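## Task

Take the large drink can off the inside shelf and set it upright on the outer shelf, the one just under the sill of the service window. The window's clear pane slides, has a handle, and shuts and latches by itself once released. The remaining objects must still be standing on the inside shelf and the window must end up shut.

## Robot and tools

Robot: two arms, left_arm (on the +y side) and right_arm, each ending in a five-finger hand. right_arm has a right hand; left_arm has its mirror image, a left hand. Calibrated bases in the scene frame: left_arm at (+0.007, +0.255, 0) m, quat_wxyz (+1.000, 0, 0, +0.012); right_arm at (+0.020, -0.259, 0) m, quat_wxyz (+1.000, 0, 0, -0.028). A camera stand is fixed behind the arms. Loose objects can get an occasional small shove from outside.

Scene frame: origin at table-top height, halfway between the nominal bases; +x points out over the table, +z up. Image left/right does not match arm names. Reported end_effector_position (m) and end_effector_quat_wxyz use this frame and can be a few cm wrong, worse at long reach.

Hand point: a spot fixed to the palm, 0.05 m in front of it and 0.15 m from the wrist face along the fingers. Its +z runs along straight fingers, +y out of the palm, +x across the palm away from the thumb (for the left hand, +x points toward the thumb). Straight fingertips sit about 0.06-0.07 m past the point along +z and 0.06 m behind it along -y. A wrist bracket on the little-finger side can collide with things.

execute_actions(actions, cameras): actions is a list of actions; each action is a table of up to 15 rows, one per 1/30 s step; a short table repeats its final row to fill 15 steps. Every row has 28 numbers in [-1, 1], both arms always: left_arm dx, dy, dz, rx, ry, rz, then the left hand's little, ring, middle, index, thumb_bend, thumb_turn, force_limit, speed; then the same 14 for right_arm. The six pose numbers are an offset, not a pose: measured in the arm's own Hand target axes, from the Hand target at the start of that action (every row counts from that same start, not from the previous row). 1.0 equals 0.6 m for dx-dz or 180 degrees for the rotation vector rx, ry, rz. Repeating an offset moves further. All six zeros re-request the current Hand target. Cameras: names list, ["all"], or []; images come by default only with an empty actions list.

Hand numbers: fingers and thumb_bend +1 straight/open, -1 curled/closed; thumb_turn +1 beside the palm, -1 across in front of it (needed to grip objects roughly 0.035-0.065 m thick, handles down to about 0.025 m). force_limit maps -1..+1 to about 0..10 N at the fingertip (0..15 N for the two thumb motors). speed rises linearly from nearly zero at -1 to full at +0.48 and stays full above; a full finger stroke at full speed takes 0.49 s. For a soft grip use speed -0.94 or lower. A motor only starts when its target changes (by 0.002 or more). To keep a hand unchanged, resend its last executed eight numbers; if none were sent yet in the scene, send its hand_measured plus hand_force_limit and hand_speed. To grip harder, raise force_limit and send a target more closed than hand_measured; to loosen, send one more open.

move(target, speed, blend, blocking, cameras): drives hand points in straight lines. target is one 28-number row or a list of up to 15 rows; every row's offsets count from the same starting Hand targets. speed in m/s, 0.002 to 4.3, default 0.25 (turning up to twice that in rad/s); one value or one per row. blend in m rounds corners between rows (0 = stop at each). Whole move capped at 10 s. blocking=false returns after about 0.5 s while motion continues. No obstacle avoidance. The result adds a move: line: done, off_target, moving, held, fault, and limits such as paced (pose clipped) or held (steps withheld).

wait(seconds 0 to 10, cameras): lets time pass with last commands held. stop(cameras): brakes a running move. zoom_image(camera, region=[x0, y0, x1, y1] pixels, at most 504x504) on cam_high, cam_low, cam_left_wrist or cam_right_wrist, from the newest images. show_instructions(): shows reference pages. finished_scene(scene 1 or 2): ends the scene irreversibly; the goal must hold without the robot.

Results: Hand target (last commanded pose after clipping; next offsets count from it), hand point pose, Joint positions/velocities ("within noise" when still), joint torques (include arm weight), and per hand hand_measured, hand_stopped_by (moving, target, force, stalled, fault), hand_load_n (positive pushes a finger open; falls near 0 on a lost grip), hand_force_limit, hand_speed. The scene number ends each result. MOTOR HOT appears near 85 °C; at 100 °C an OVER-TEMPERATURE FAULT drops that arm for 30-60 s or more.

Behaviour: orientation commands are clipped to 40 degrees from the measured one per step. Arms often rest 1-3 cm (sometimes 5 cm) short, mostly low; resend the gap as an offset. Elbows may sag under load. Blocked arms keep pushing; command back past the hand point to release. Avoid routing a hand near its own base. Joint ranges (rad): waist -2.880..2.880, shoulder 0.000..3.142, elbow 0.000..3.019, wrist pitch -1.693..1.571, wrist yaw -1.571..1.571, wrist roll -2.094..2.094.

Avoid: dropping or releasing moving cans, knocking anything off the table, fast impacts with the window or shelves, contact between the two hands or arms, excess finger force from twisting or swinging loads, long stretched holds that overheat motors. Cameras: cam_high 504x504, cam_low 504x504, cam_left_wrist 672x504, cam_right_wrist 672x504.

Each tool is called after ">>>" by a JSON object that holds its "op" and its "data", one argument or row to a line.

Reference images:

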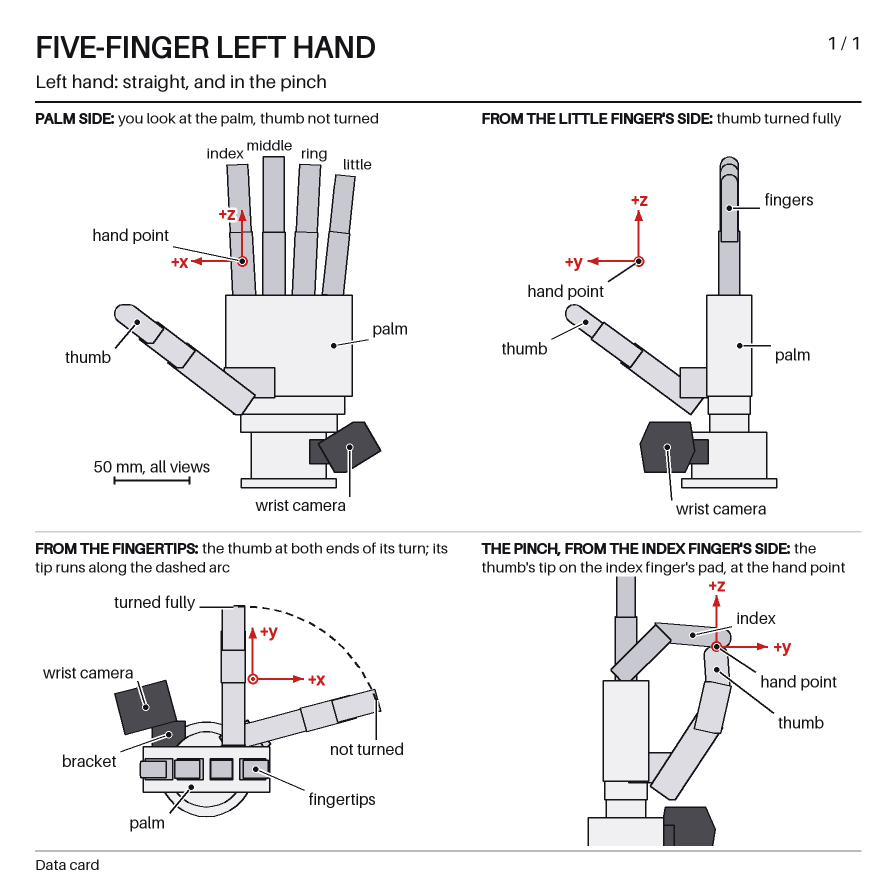

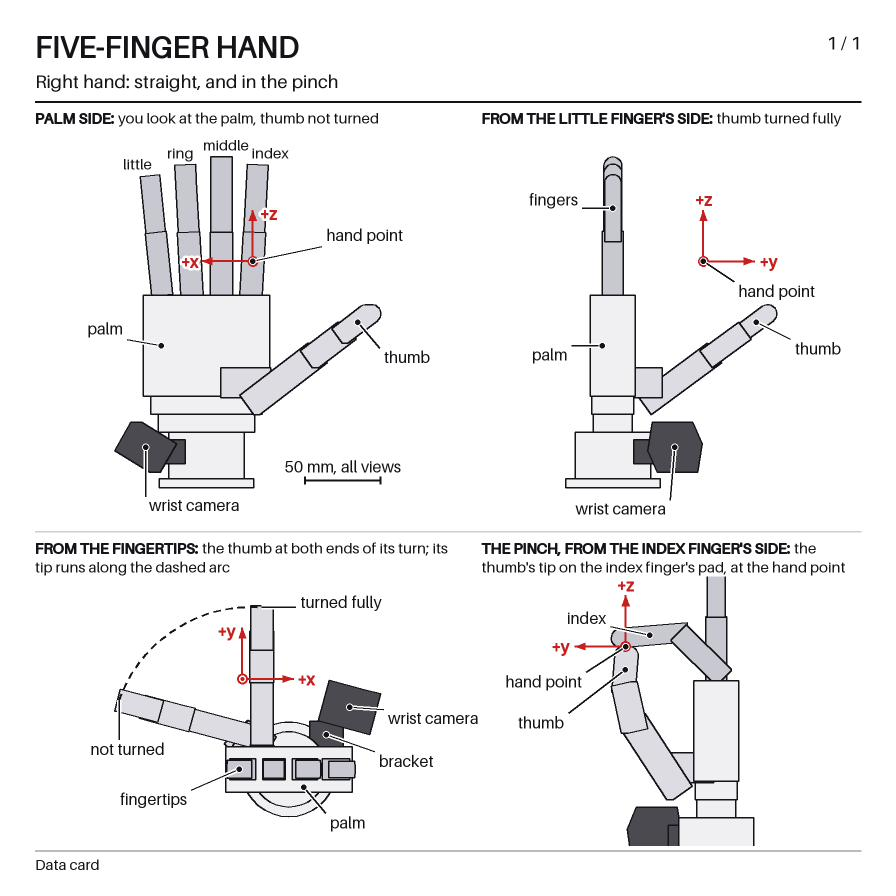

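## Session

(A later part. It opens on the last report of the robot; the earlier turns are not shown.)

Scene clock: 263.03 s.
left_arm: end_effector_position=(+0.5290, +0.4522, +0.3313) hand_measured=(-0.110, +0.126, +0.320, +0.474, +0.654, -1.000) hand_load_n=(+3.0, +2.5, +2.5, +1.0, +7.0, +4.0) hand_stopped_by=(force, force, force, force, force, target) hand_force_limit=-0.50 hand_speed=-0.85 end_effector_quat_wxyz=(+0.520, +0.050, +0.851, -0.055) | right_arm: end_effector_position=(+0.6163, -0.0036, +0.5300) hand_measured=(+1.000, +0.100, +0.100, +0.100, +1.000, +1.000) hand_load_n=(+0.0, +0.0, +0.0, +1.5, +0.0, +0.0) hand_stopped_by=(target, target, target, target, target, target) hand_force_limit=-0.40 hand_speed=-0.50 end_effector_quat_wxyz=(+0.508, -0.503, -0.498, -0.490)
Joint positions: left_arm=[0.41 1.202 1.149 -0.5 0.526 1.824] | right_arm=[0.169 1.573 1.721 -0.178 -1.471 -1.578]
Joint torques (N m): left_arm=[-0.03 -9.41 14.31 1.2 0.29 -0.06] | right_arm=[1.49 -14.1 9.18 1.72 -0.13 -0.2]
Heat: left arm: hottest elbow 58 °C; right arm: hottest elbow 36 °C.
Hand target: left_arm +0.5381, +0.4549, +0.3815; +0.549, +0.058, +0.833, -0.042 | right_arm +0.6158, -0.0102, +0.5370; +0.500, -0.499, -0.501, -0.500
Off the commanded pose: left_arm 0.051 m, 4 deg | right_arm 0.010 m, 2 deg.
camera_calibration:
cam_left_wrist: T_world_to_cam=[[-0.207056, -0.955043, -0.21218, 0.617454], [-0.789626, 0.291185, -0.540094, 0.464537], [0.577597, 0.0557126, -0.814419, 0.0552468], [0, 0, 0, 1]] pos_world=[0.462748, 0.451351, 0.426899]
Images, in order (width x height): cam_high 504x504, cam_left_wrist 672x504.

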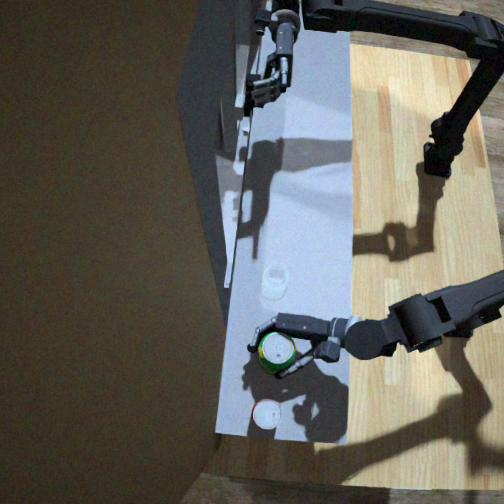

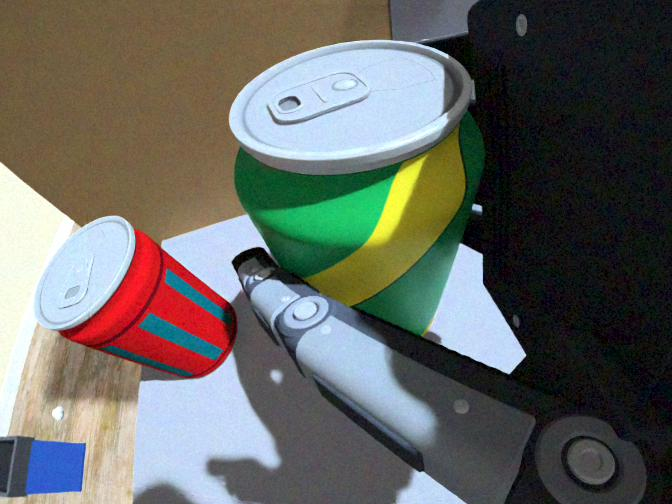

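>>> {"op": "execute_actions", "data": {
  "actions": [
    [[0,0,0,0,0,0,-0.3,-0.6,-0.6,-0.6,0.1,-1,-0.1,-0.85,0,0,0,0,0,0,1,0.1,0.1,0.1,1,1,-0.4,-0.5]]
  ]
}}

>>> {"op": "move", "data": {
  "target": [-0.092,0,-0.04,0,0,0,-0.3,-0.6,-0.6,-0.6,0.1,-1,-0.1,-0.85,0,0,0,0,0,0,1,0.1,0.1,0.1,1,1,-0.4,-0.5],
  "speed": 0.08,
  "cameras": ["cam_left_wrist","cam_high"]
}}

Scene clock: 268.53 s.
left_arm: end_effector_position=(+0.5290, +0.4519, +0.3313) hand_measured=(-0.110, +0.100, +0.296, +0.434, +0.654, -1.000) hand_load_n=(+0.0, +5.0, +4.5, +7.5, +13.5, +2.0) hand_stopped_by=(force, force, force, force, force, target) hand_force_limit=-0.10 hand_speed=-0.85 end_effector_quat_wxyz=(+0.520, +0.050, +0.851, -0.056) | right_arm: end_effector_position=(+0.6163, -0.0036, +0.5300) hand_measured=(+1.000, +0.100, +0.100, +0.100, +1.000, +1.000) hand_load_n=(+0.0, +0.0, +0.0, +1.5, +0.0, +0.0) hand_stopped_by=(target, target, target, target, target, target) hand_force_limit=-0.40 hand_speed=-0.50 end_effector_quat_wxyz=(+0.508, -0.503, -0.498, -0.490)
Joint positions: left_arm=[0.41 1.202 1.149 -0.5 0.527 1.822] | right_arm=[0.169 1.573 1.721 -0.178 -1.471 -1.578]
Joint torques (N m): left_arm=[-0.09 -9.29 14.24 1.21 0.24 -0.05] | right_arm=[1.55 -13.98 9.21 1.74 -0.12 -0.2]
Heat: left arm: hottest elbow 59 °C; right arm: hottest elbow 36 °C.
Hand target: left_arm +0.5381, +0.4550, +0.3815; +0.549, +0.058, +0.833, -0.042 | right_arm +0.6158, -0.0102, +0.5370; +0.500, -0.499, -0.501, -0.500
Off the commanded pose: left_arm 0.051 m, 4 deg | right_arm 0.010 m, 2 deg.

Scene clock: 270.13 s.
left_arm: end_effector_position=(+0.5225, +0.4487, +0.3664) hand_measured=(-0.110, +0.100, +0.296, +0.434, +0.654, -1.000) hand_load_n=(+0.0, +5.5, +3.0, +2.0, +9.0, +5.0) hand_stopped_by=(force, force, force, force, force, target) hand_force_limit=-0.10 hand_speed=-0.85 end_effector_quat_wxyz=(+0.500, +0.039, +0.863, -0.069) | right_arm: end_effector_position=(+0.6163, -0.0036, +0.5300) hand_measured=(+1.000, +0.100, +0.100, +0.100, +1.000, +1.000) hand_load_n=(+0.0, +0.0, +0.0, +1.5, +0.0, +0.0) hand_stopped_by=(target, target, target, target, target, target) hand_force_limit=-0.40 hand_speed=-0.50 end_effector_quat_wxyz=(+0.508, -0.503, -0.498, -0.490)
Joint positions: left_arm=[0.41 1.207 1.277 -0.674 0.527 1.813] | right_arm=[0.169 1.573 1.721 -0.178 -1.471 -1.578]
Joint torques (N m): left_arm=[0.26 -9.7 16.72 1.95 0.29 0.04] | right_arm=[1.61 -14.04 9.22 1.7 -0.12 -0.19]
Heat: left arm: hottest elbow 60 °C; right arm: hottest elbow 36 °C.
Hand target: left_arm +0.5379, +0.4555, +0.4418; +0.549, +0.058, +0.833, -0.042 | right_arm +0.6158, -0.0102, +0.5370; +0.500, -0.499, -0.501, -0.500
Off the commanded pose: left_arm 0.077 m, 8 deg | right_arm 0.010 m, 2 deg.
move: off_target (left_arm)
camera_calibration:
cam_left_wrist: T_world_to_cam=[[-0.212697, -0.961949, -0.171508, 0.611338], [-0.816089, 0.271415, -0.510228, 0.491075], [0.537363, 0.0314415, -0.842765, 0.130125], [0, 0, 0, 1]] pos_world=[0.460866, 0.450699, 0.465074]
Images, in order (width x height): cam_high 504x504, cam_left_wrist 672x504.

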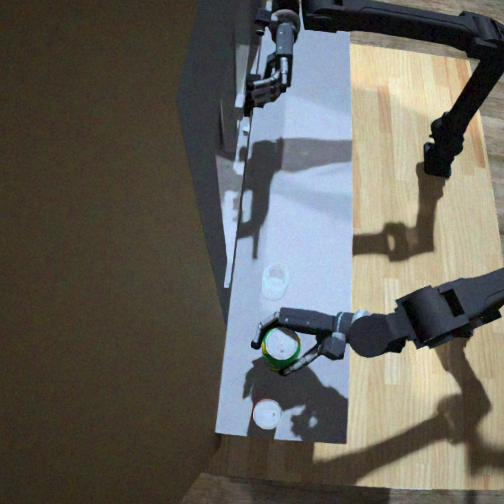

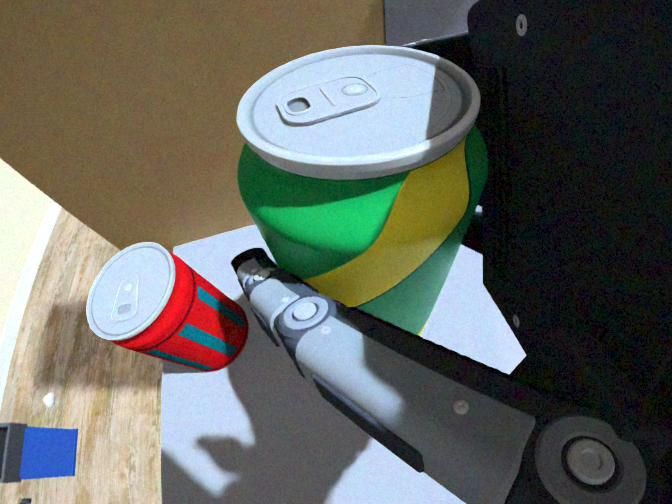

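>>> {"op": "move", "data": {
  "target": [
    [-0.0835,-0.002,-0.0505,0,0,0,-0.3,-0.6,-0.6,-0.6,0.1,-1,-0.1,-0.85,0,0,0,0,0,0,1,0.1,0.1,0.1,1,1,-0.4,-0.5],
    [-0.021,-0.0835,-0.1945,0,0,0,-0.3,-0.6,-0.6,-0.6,0.1,-1,-0.1,-0.85,0,0,0,0,0,0,1,0.1,0.1,0.1,1,1,-0.4,-0.5],
    [-0.038,-0.3805,-0.156,-0.0408,0,-0.0176,-0.3,-0.6,-0.6,-0.6,0.1,-1,-0.1,-0.85,0,0,0,0,0,0,1,0.1,0.1,0.1,1,1,-0.4,-0.5],
    [-0.143,-0.368,-0.0385,-0.0408,-0.025,-0.0176,-0.3,-0.6,-0.6,-0.6,0.1,-1,-0.1,-0.85,0,0,0,0,0,0,1,0.1,0.1,0.1,1,1,-0.4,-0.5]
  ],
  "speed": 0.12,
  "blend": 0.02,
  "cameras": ["cam_left_wrist","cam_high"]
}}

Scene clock: 285.00 s.
left_arm: end_effector_position=(+0.5067, +0.2305, +0.4537) hand_measured=(-0.110, +0.100, +0.296, +0.434, +0.654, -1.000) hand_load_n=(+0.5, +5.5, +3.0, +1.5, +8.5, +5.0) hand_stopped_by=(force, force, force, force, force, target) hand_force_limit=-0.10 hand_speed=-0.85 end_effector_quat_wxyz=(+0.520, +0.004, +0.854, +0.000) | right_arm: end_effector_position=(+0.6163, -0.0036, +0.5300) hand_measured=(+1.000, +0.100, +0.100, +0.100, +1.000, +1.000) hand_load_n=(-0.5, +0.0, +0.0, +1.5, +0.0, +0.0) hand_stopped_by=(target, target, target, target, target, target) hand_force_limit=-0.40 hand_speed=-0.50 end_effector_quat_wxyz=(+0.508, -0.503, -0.498, -0.490)
Joint positions: left_arm=[-0.266 1.121 1.397 -0.765 -0.21 1.466] | right_arm=[0.169 1.573 1.721 -0.178 -1.471 -1.578]
Joint torques (N m): left_arm=[0.97 -7.88 16.55 3.08 -0.14 0.2] | right_arm=[1.55 -14.1 9.22 1.72 -0.13 -0.19]
Heat: left arm: hottest elbow 68 °C; right arm: hottest elbow 36 °C.
Hand target: left_arm +0.5188, +0.2359, +0.5314; +0.583, -0.002, +0.813, -0.006 | right_arm +0.6158, -0.0102, +0.5370; +0.500, -0.499, -0.501, -0.500
Off the commanded pose: left_arm 0.079 m, 9 deg | right_arm 0.010 m, 2 deg.
move: off_target (left_arm)
camera_calibration:
cam_left_wrist: T_world_to_cam=[[-0.0772803, -0.963391, -0.25672, 0.383406], [-0.825139, 0.20633, -0.525902, 0.608658], [0.559619, 0.171188, -0.810877, 0.161088], [0, 0, 0, 1]] pos_world=[0.441709, 0.216209, 0.549145]
Images, in order (width x height): cam_high 504x504, cam_left_wrist 672x504.

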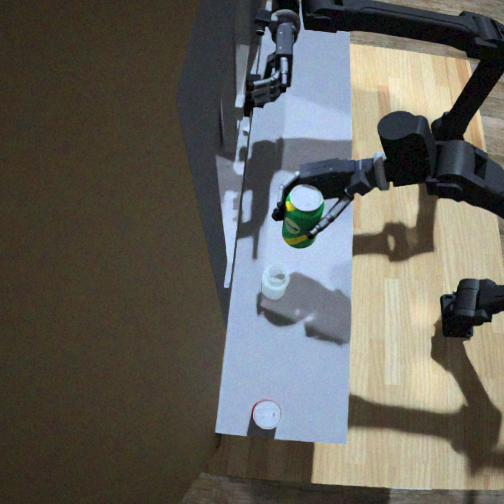

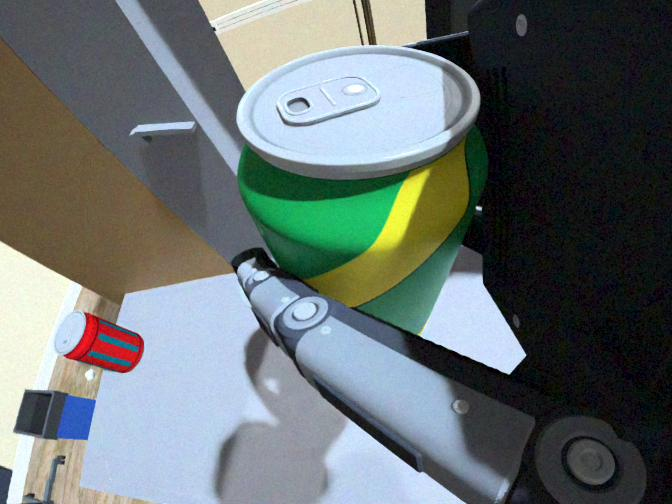

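>>> {"op": "move", "data": {
  "target": [
    [-0.103,0,0.2835,0,0,0,-0.3,-0.6,-0.6,-0.6,0.1,-1,-0.1,-0.85,0,0,0,0,0,0,1,0.1,0.1,0.1,1,1,-0.4,-0.5],
    [-0.223,0.007,0.533,0,-0.013,0,-0.3,-0.6,-0.6,-0.6,0.1,-1,-0.1,-0.85,0,0,0,0,0,0,1,0.1,0.1,0.1,1,1,-0.4,-0.5],
    [-0.100,0.007,0.566,0,0.0095,0,-0.3,-0.6,-0.6,-0.6,0.1,-1,-0.1,-0.85,0,0,0,0,0,0,1,0.1,0.1,0.1,1,1,-0.4,-0.5],
    [-0.050,0.008,0.569,0,0.0095,0,-0.3,-0.6,-0.6,-0.6,0.1,-1,-0.1,-0.85,0,0,0,0,0,0,1,0.1,0.1,0.1,1,1,-0.4,-0.5]
  ],
  "speed": [0.12,0.12,0.1,0.07],
  "blend": 0.015,
  "cameras": ["cam_left_wrist","cam_high","cam_right_wrist"]
}}

Scene clock: 298.83 s.
left_arm: end_effector_position=(+0.8597, +0.2277, +0.3772) hand_measured=(-0.110, +0.100, +0.296, +0.434, +0.654, -1.000) hand_load_n=(+0.0, +5.5, +3.0, +1.5, +9.0, +5.0) hand_stopped_by=(force, force, force, force, force, target) hand_force_limit=-0.10 hand_speed=-0.85 end_effector_quat_wxyz=(+0.520, -0.001, +0.854, -0.008) | right_arm: end_effector_position=(+0.6163, -0.0036, +0.5300) hand_measured=(+1.000, +0.100, +0.100, +0.100, +1.000, +1.000) hand_load_n=(+0.0, +0.0, +0.0, +1.5, +0.5, +0.0) hand_stopped_by=(target, target, target, target, target, target) hand_force_limit=-0.40 hand_speed=-0.50 end_effector_quat_wxyz=(+0.508, -0.503, -0.498, -0.490)
Joint positions: left_arm=[-0.145 2.075 2.339 -0.741 -0.093 1.506] | right_arm=[0.169 1.573 1.721 -0.178 -1.471 -1.578]
Joint torques (N m): left_arm=[0.73 -26.11 10.04 2.91 -0.24 0.14] | right_arm=[1.49 -14.04 9.2 1.69 -0.11 -0.2]
Heat: left arm: hottest elbow 70 °C; right arm: hottest elbow 36 °C.
Hand target: left_arm +0.8517, +0.2381, +0.4500; +0.570, -0.002, +0.821, -0.006 | right_arm +0.6158, -0.0102, +0.5370; +0.500, -0.499, -0.501, -0.500
Off the commanded pose: left_arm 0.074 m, 7 deg | right_arm 0.010 m, 2 deg.
move: off_target (left_arm)
camera_calibration:
cam_left_wrist: T_world_to_cam=[[-0.0780337, -0.968159, -0.237865, 0.382964], [-0.823898, 0.196967, -0.531409, 0.863386], [0.56134, 0.154509, -0.813034, -0.0949277], [0, 0, 0, 1]] pos_world=[0.794513, 0.215378, 0.472725]
cam_right_wrist: T_world_to_cam=[[0.972621, 0.0188812, 0.231627, -0.722283], [0.204128, -0.545818, -0.812659, 0.297384], [0.111082, 0.837691, -0.534729, 0.33156], [0, 0, 0, 1]] pos_world=[0.604973, -0.10179, 0.586266]
Images, in order (width x height): cam_high 504x504, cam_left_wrist 672x504, cam_right_wrist 672x504.

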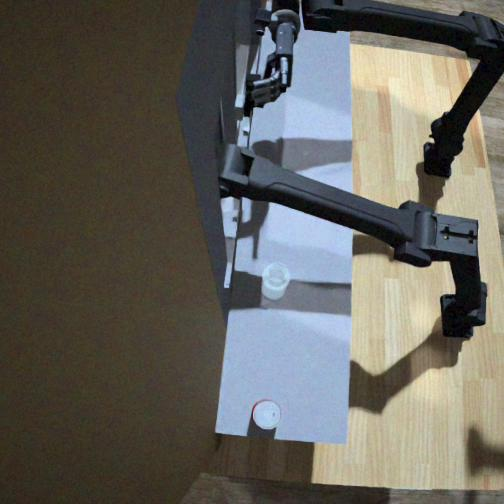

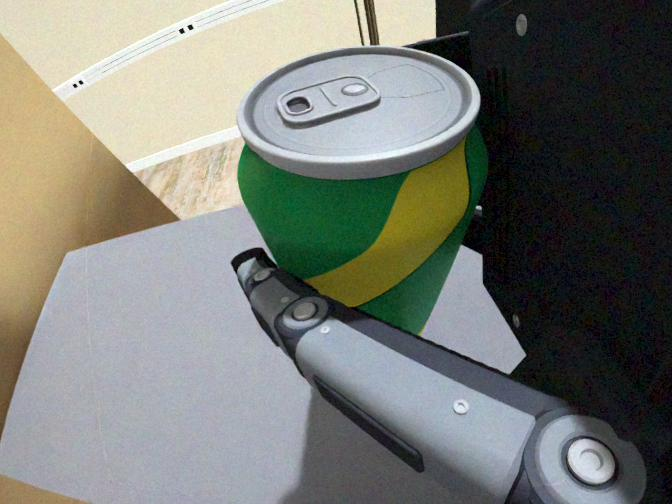

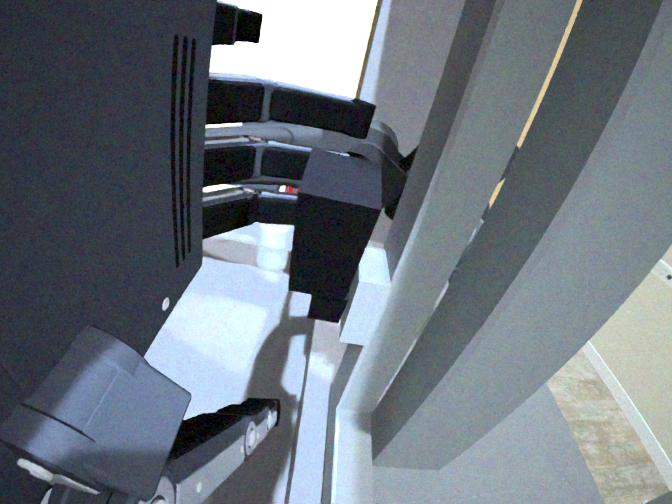

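>>> {"op": "move", "data": {
  "target": [0.031,0,0.0117,0,0,0,-0.3,-0.6,-0.6,-0.6,0.1,-1,-0.1,-0.85,0,0,0,0,0,0,1,0.1,0.1,0.1,1,1,-0.4,-0.5],
  "speed": 0.06
}}

>>> {"op": "move", "data": {
  "target": [0.0203,0,0.0076,0,0,0,-0.3,-0.6,-0.6,-0.6,0.1,-1,-0.1,-0.85,0,0,0,0,0,0,1,0.1,0.1,0.1,1,1,-0.4,-0.5],
  "speed": 0.05,
  "cameras": ["cam_left_wrist"]
}}

Scene clock: 306.13 s.
left_arm: end_effector_position=(+0.8610, +0.2277, +0.3498) hand_measured=(-0.110, +0.100, +0.296, +0.434, +0.654, -1.000) hand_load_n=(+0.0, +6.0, +3.0, +1.5, +9.0, +4.5) hand_stopped_by=(force, force, force, force, force, target) hand_force_limit=-0.10 hand_speed=-0.85 end_effector_quat_wxyz=(+0.516, +0.000, +0.856, -0.008) | right_arm: end_effector_position=(+0.6163, -0.0036, +0.5300) hand_measured=(+1.000, +0.100, +0.100, +0.100, +1.000, +1.000) hand_load_n=(+0.0, +0.0, +0.0, +1.5, +0.0, +0.0) hand_stopped_by=(target, target, target, target, target, target) hand_force_limit=-0.40 hand_speed=-0.50 end_effector_quat_wxyz=(+0.508, -0.503, -0.498, -0.490)
Joint positions: left_arm=[-0.145 2.063 2.251 -0.676 -0.094 1.506] | right_arm=[0.169 1.573 1.721 -0.178 -1.471 -1.578]
Joint torques (N m): left_arm=[0.62 -27.05 9.83 3 -0.2 0.17] | right_arm=[1.61 -14.1 9.21 1.74 -0.12 -0.2]
Heat: left arm: hottest elbow 68 °C; right arm: hottest elbow 36 °C.
Hand target: left_arm +0.8518, +0.2378, +0.4300; +0.570, -0.002, +0.821, -0.007 | right_arm +0.6158, -0.0102, +0.5370; +0.500, -0.499, -0.501, -0.500
Off the commanded pose: left_arm 0.082 m, 7 deg | right_arm 0.010 m, 2 deg.
move: off_target (left_arm)

Scene clock: 307.07 s.
left_arm: end_effector_position=(+0.8599, +0.2278, +0.3475) hand_measured=(-0.110, +0.100, +0.296, +0.434, +0.654, -1.000) hand_load_n=(+0.0, +5.5, +3.0, +2.0, +9.0, +4.5) hand_stopped_by=(force, force, force, force, force, target) hand_force_limit=-0.10 hand_speed=-0.85 end_effector_quat_wxyz=(+0.523, -0.001, +0.852, -0.008) | right_arm: end_effector_position=(+0.6163, -0.0036, +0.5300) hand_measured=(+1.000, +0.100, +0.100, +0.100, +1.000, +1.000) hand_load_n=(+0.0, +0.0, +0.0, +1.5, +0.0, +0.0) hand_stopped_by=(target, target, target, target, target, target) hand_force_limit=-0.40 hand_speed=-0.50 end_effector_quat_wxyz=(+0.508, -0.503, -0.498, -0.490)
Joint positions: left_arm=[-0.145 2.045 2.206 -0.632 -0.094 1.506] | right_arm=[0.169 1.573 1.721 -0.178 -1.471 -1.578]
Joint torques (N m): left_arm=[0.67 -26.29 9.5 2.85 -0.21 0.16] | right_arm=[1.55 -14.04 9.18 1.73 -0.12 -0.2]
Heat: left arm: hottest elbow 68 °C; right arm: hottest elbow 36 °C.
Hand target: left_arm +0.8519, +0.2376, +0.4168; +0.570, -0.002, +0.822, -0.007 | right_arm +0.6158, -0.0102, +0.5370; +0.500, -0.499, -0.501, -0.500
Off the commanded pose: left_arm 0.071 m, 6 deg | right_arm 0.010 m, 2 deg.
move: off_target (left_arm)
camera_calibration:
cam_left_wrist: T_world_to_cam=[[-0.0757357, -0.968324, -0.237936, 0.374087], [-0.820349, 0.196155, -0.537169, 0.846902], [0.566826, 0.154508, -0.809219, -0.125324], [0, 0, 0, 1]] pos_world=[0.794124, 0.215477, 0.442524]
Images, in order (width x height): cam_left_wrist 672x504.

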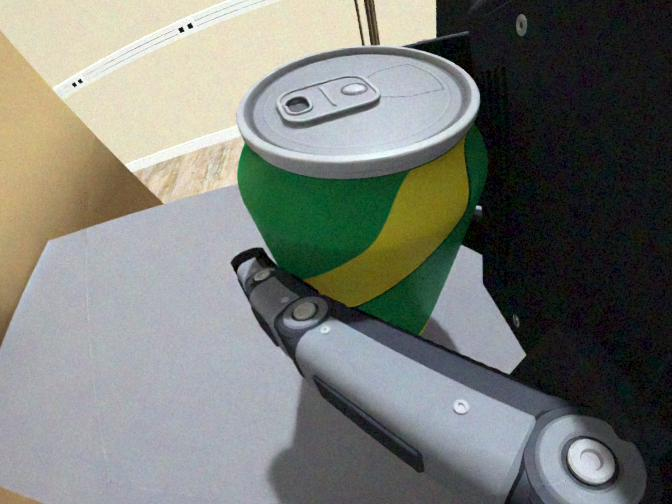

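>>> {"op": "execute_actions", "data": {
  "actions": [
    [[0,0,0,0,0,0,0.2,0.3,0.5,0.6,0.85,-1,-0.15,-0.8,0,0,0,0,0,0,1,0.1,0.1,0.1,1,1,-0.4,-0.5]],
    [[0,0,0,0,0,0,1,1,1,1,1,-1,-0.15,-0.7,0,0,0,0,0,0,1,0.1,0.1,0.1,1,1,-0.4,-0.5]],
    [[0,0,0,0,0,0,1,1,1,1,1,-1,-0.15,-0.7,0,0,0,0,0,0,1,0.1,0.1,0.1,1,1,-0.4,-0.5]]
  ],
  "cameras": ["cam_left_wrist"]
}}

Scene clock: 313.77 s.
left_arm: end_effector_position=(+0.8520, +0.2289, +0.3888) hand_measured=(+1.000, +1.000, +1.000, +1.000, +1.000, -1.000) hand_load_n=(+0.0, +0.0, +0.0, +0.0, +0.0, +0.0) hand_stopped_by=(target, target, target, target, target, target) hand_force_limit=-0.15 hand_speed=-0.70 end_effector_quat_wxyz=(+0.550, -0.002, +0.835, -0.011) | right_arm: end_effector_position=(+0.6163, -0.0036, +0.5300) hand_measured=(+1.000, +0.100, +0.100, +0.100, +1.000, +1.000) hand_load_n=(+0.0, +0.0, +0.0, +1.5, +0.0, +0.0) hand_stopped_by=(target, target, target, target, target, target) hand_force_limit=-0.40 hand_speed=-0.50 end_effector_quat_wxyz=(+0.508, -0.503, -0.498, -0.490)
Joint positions: left_arm=[-0.145 2 2.206 -0.613 -0.095 1.506] | right_arm=[0.169 1.573 1.721 -0.178 -1.471 -1.578]
Joint torques (N m): left_arm=[0.79 -21.66 10.35 2.14 -0.12 0.16] | right_arm=[1.55 -14.15 9.22 1.74 -0.12 -0.2]
Heat: left arm: hottest elbow 65 °C; right arm: hottest elbow 36 °C.
Hand target: left_arm +0.8519, +0.2376, +0.4168; +0.570, -0.002, +0.821, -0.006 | right_arm +0.6158, -0.0102, +0.5370; +0.500, -0.499, -0.501, -0.500
Off the commanded pose: left_arm 0.029 m, 3 deg | right_arm 0.010 m, 2 deg.
camera_calibration:
cam_left_wrist: T_world_to_cam=[[-0.0607179, -0.969946, -0.235624, 0.371027], [-0.784707, 0.192276, -0.589291, 0.853199], [0.616885, 0.149115, -0.772798, -0.143112], [0, 0, 0, 1]] pos_world=[0.780324, 0.217166, 0.479609]
Images, in order (width x height): cam_left_wrist 672x504.

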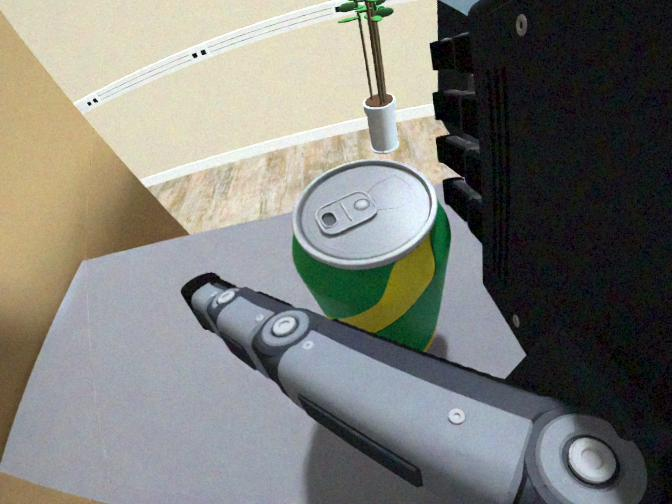

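>>> {"op": "move", "data": {
  "target": [
    [0,0,-0.217,0,0,0,1,1,1,1,1,-1,-0.15,-0.7,0,0,0,0,0,0,1,0.1,0.1,0.1,1,1,-0.4,-0.5],
    [0.110,-0.008,-0.582,0,0,0,1,1,1,1,1,-1,-0.15,-0.7,0,0,0,0,0,0,1,0.1,0.1,0.1,1,1,-0.4,-0.5]
  ],
  "speed": [0.1,0.25],
  "blend": 0.02,
  "cameras": ["cam_left_wrist","cam_high","cam_right_wrist"]
}}

Scene clock: 325.17 s.
left_arm: end_effector_position=(+0.5036, +0.2405, +0.4825) hand_measured=(+1.000, +1.000, +1.000, +1.000, +1.000, -1.000) hand_load_n=(+0.0, +0.0, +0.0, +0.0, +0.0, +0.5) hand_stopped_by=(target, target, target, target, target, target) hand_force_limit=-0.15 hand_speed=-0.70 end_effector_quat_wxyz=(+0.574, +0.000, +0.819, -0.001) | right_arm: end_effector_position=(+0.6163, -0.0036, +0.5300) hand_measured=(+1.000, +0.100, +0.100, +0.100, +1.000, +1.000) hand_load_n=(+0.0, +0.0, +0.0, +1.5, +0.0, +0.0) hand_stopped_by=(target, target, target, target, target, target) hand_force_limit=-0.40 hand_speed=-0.50 end_effector_quat_wxyz=(+0.508, -0.503, -0.498, -0.490)
Joint positions: left_arm=[-0.249 1.064 1.354 -0.645 -0.209 1.492] | right_arm=[0.169 1.573 1.721 -0.178 -1.471 -1.578]
Joint torques (N m): left_arm=[-0.91 -6.01 8.21 1.5 -0.21 -0.14] | right_arm=[1.55 -14.15 9.17 1.73 -0.12 -0.2]
Heat: left arm: hottest elbow 61 °C; right arm: hottest elbow 36 °C.
Hand target: left_arm +0.5016, +0.2351, +0.4773; +0.570, -0.002, +0.821, -0.006 | right_arm +0.6158, -0.0102, +0.5370; +0.500, -0.499, -0.501, -0.500
Off the commanded pose: left_arm 0.008 m, 1 deg | right_arm 0.010 m, 2 deg.
move: done
camera_calibration:
cam_left_wrist: T_world_to_cam=[[-0.0387936, -0.96553, -0.257384, 0.381658], [-0.750793, 0.198138, -0.63012, 0.63407], [0.659397, 0.168797, -0.7326, 0.0969877], [0, 0, 0, 1]] pos_world=[0.426908, 0.226497, 0.568826]
cam_right_wrist: T_world_to_cam=[[0.972621, 0.0188812, 0.231627, -0.722283], [0.204128, -0.545818, -0.812659, 0.297384], [0.111082, 0.837691, -0.534729, 0.33156], [0, 0, 0, 1]] pos_world=[0.604973, -0.10179, 0.586266]
Images, in order (width x height): cam_high 504x504, cam_left_wrist 672x504, cam_right_wrist 672x504.

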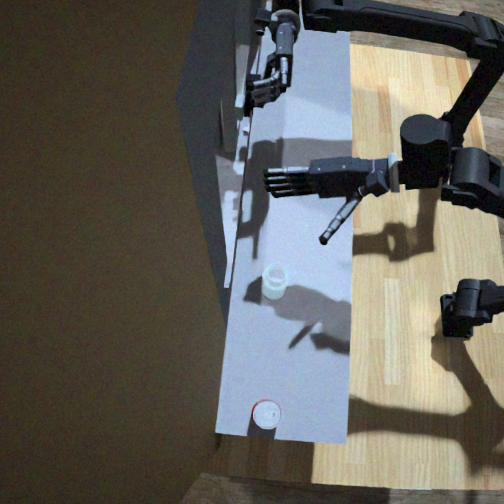

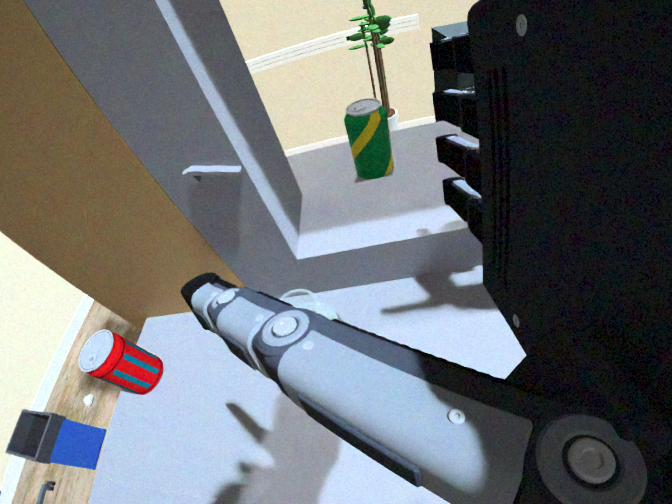

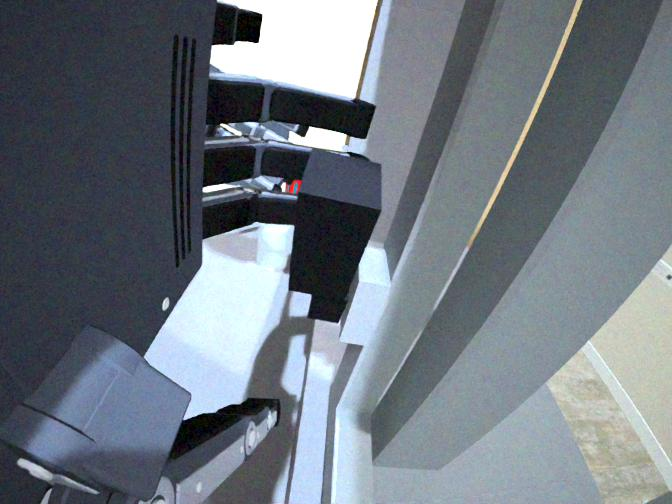

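>>> {"op": "move", "data": {
  "target": [
    [0.087,0.242,-0.234,0,0,0,1,1,1,1,1,-1,-0.15,-0.7,0,0,0,0,0,0,1,0.1,0.1,0.1,1,1,-0.4,-0.5],
    [0.087,0.242,-0.234,0,0,0,1,1,1,1,1,-1,-0.15,-0.7,-0.010,0,0.517,0,0,0,1,0.1,0.1,0.1,1,1,-0.4,-0.5]
  ],
  "speed": [0.2,0.09],
  "cameras": ["cam_high","cam_right_wrist"]
}}

>>> {"op": "zoom_image", "data": {
  "camera": "cam_high",
  "region": [190, 160, 290, 310]
}}

Scene clock: 335.60 s.
left_arm: end_effector_position=(+0.3539, +0.3773, +0.4802) hand_measured=(+1.000, +1.000, +1.000, +1.000, +1.000, -1.000) hand_load_n=(+0.0, +0.0, +0.0, +0.0, +0.0, +0.0) hand_stopped_by=(target, target, target, target, target, target) hand_force_limit=-0.15 hand_speed=-0.70 end_effector_quat_wxyz=(+0.575, -0.003, +0.818, -0.011) | right_arm: end_effector_position=(+0.6127, +0.2908, +0.5234) hand_measured=(+1.000, +0.100, +0.100, +0.100, +1.000, +1.000) hand_load_n=(+0.0, +0.0, +0.0, +0.0, +0.0, +0.0) hand_stopped_by=(target, target, target, target, target, target) hand_force_limit=-0.40 hand_speed=-0.50 end_effector_quat_wxyz=(+0.499, -0.505, -0.498, -0.498)
Joint positions: left_arm=[0.336 0.706 1.183 -0.847 0.352 1.681] | right_arm=[0.647 1.853 2.069 -0.228 -0.974 -1.572]
Joint torques (N m): left_arm=[0.91 -0.38 7.75 1.32 0.24 0.16] | right_arm=[3.19 -15.79 13.93 1.26 -0.11 -0.13]
Heat: left arm: hottest elbow 59 °C; right arm: hottest elbow 37 °C.
Hand target: left_arm +0.3525, +0.3809, +0.4756; +0.570, -0.002, +0.821, -0.006 | right_arm +0.6156, +0.3000, +0.5308; +0.500, -0.499, -0.501, -0.500
Off the commanded pose: left_arm 0.006 m, 1 deg | right_arm 0.012 m, 1 deg.
move: off_target (right_arm)
camera_calibration:
cam_right_wrist: T_world_to_cam=[[0.969337, 0.00199602, 0.245726, -0.723301], [0.205876, -0.552553, -0.807651, 0.451847], [0.134165, 0.833475, -0.536021, 0.0696088], [0, 0, 0, 1]] pos_world=[0.598759, 0.193096, 0.57998]
Images, in order (width x height): cam_high 504x504, cam_right_wrist 672x504.

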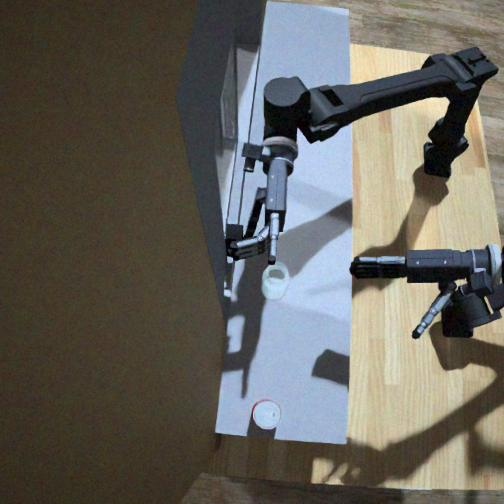

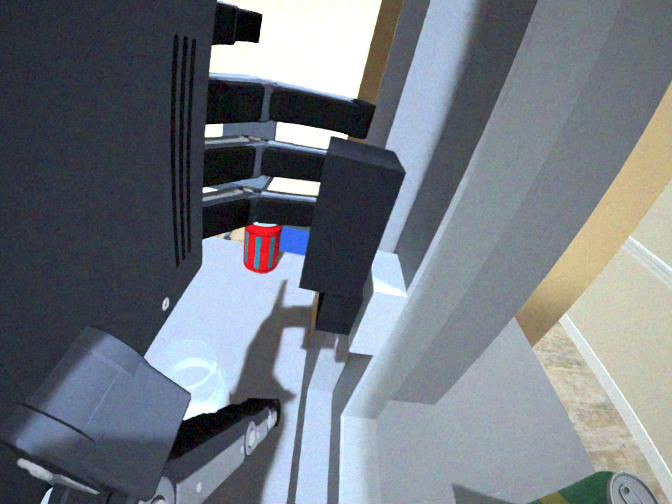

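Scaled by 3.360 from the camera's 504x504 image, which has a finer 720x720 frame.

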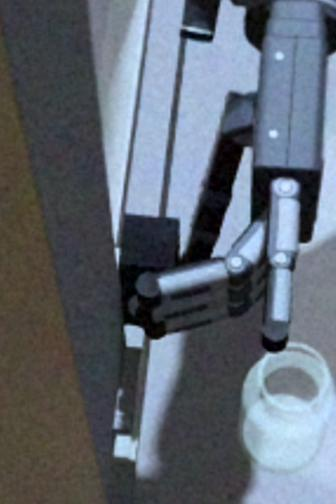

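>>> {"op": "move", "data": {
  "target": [
    [0,0,0,0,0,0,1,1,1,1,1,-1,-0.15,-0.7,0,0,0.02,0,0,0,1,0.1,0.1,0.1,1,1,-0.4,-0.5],
    [0,0,0,0,0,0,1,1,1,1,1,-1,-0.15,-0.7,0,0,0.02,0,0,0,1,1,1,1,1,1,-0.4,-0.3],
    [0,0,0,0,0,0,1,1,1,1,1,-1,-0.15,-0.7,0.03,-0.1,-0.05,0,0,0,1,1,1,1,1,1,-0.4,-0.3]
  ],
  "speed": 0.08,
  "cameras": ["cam_high","cam_right_wrist"]
}}

>>> {"op": "zoom_image", "data": {
  "camera": "cam_high",
  "region": [190, 160, 290, 310]
}}

Scene clock: 346.00 s.
left_arm: end_effector_position=(+0.3539, +0.3773, +0.4802) hand_measured=(+1.000, +1.000, +1.000, +1.000, +1.000, -1.000) hand_load_n=(+0.0, +0.0, +0.0, +0.0, +0.0, +0.5) hand_stopped_by=(target, target, target, target, target, target) hand_force_limit=-0.15 hand_speed=-0.70 end_effector_quat_wxyz=(+0.575, -0.003, +0.818, -0.011) | right_arm: end_effector_position=(+0.5623, +0.2676, +0.5392) hand_measured=(+1.000, +1.000, +1.000, +1.000, +1.000, +1.000) hand_load_n=(+0.0, -0.5, +0.0, +0.0, +0.0, +0.0) hand_stopped_by=(target, target, target, target, target, target) hand_force_limit=-0.40 hand_speed=-0.30 end_effector_quat_wxyz=(+0.500, -0.509, -0.498, -0.494)
Joint positions: left_arm=[0.336 0.706 1.183 -0.847 0.352 1.681] | right_arm=[0.662 1.698 1.904 -0.228 -0.959 -1.572]
Joint torques (N m): left_arm=[1.03 -0.44 7.79 1.43 0.25 0.13] | right_arm=[3.08 -16.32 9.62 2.15 -0.12 -0.13]
Heat: left arm: hottest elbow 57 °C; right arm: hottest elbow 39 °C.
Hand target: left_arm +0.3525, +0.3809, +0.4756; +0.570, -0.002, +0.821, -0.006 | right_arm +0.5555, +0.2699, +0.5489; +0.500, -0.499, -0.501, -0.501
Off the commanded pose: left_arm 0.006 m, 1 deg | right_arm 0.012 m, 1 deg.
move: off_target (right_arm); target 2's new numbers were sent with right_arm's hand 0.012 m and 1 deg from that target
camera_calibration:
cam_right_wrist: T_world_to_cam=[[0.971437, 0.003114, 0.237276, -0.675121], [0.198641, -0.557675, -0.80594, 0.46661], [0.129813, 0.830053, -0.542365, 0.110864], [0, 0, 0, 1]] pos_world=[0.548758, 0.170296, 0.596379]
Images, in order (width x height): cam_high 504x504, cam_right_wrist 672x504.

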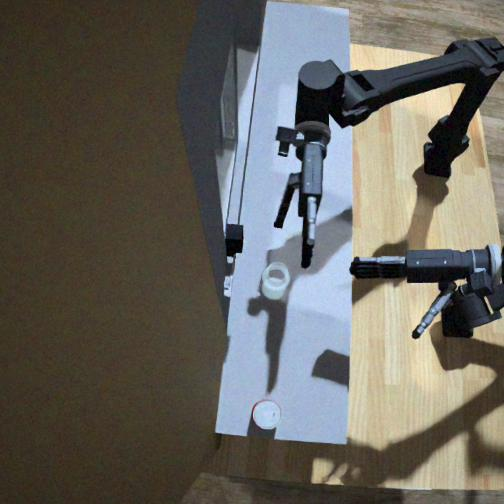

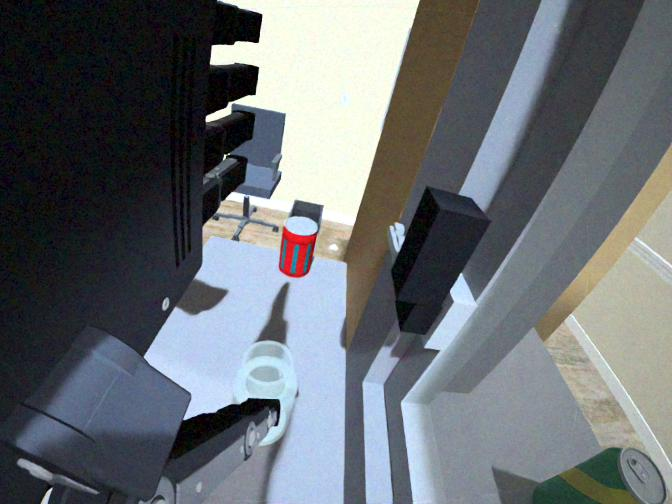

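Scaled by 3.360 from the camera's 504x504 image, which has a finer 720x720 frame.

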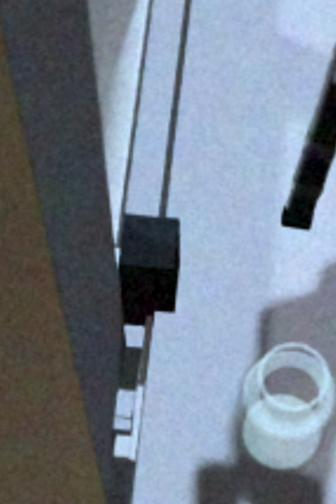

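>>> {"op": "finished_scene", "data": {
  "scene": 2
}}

The scene is finished: the task was done.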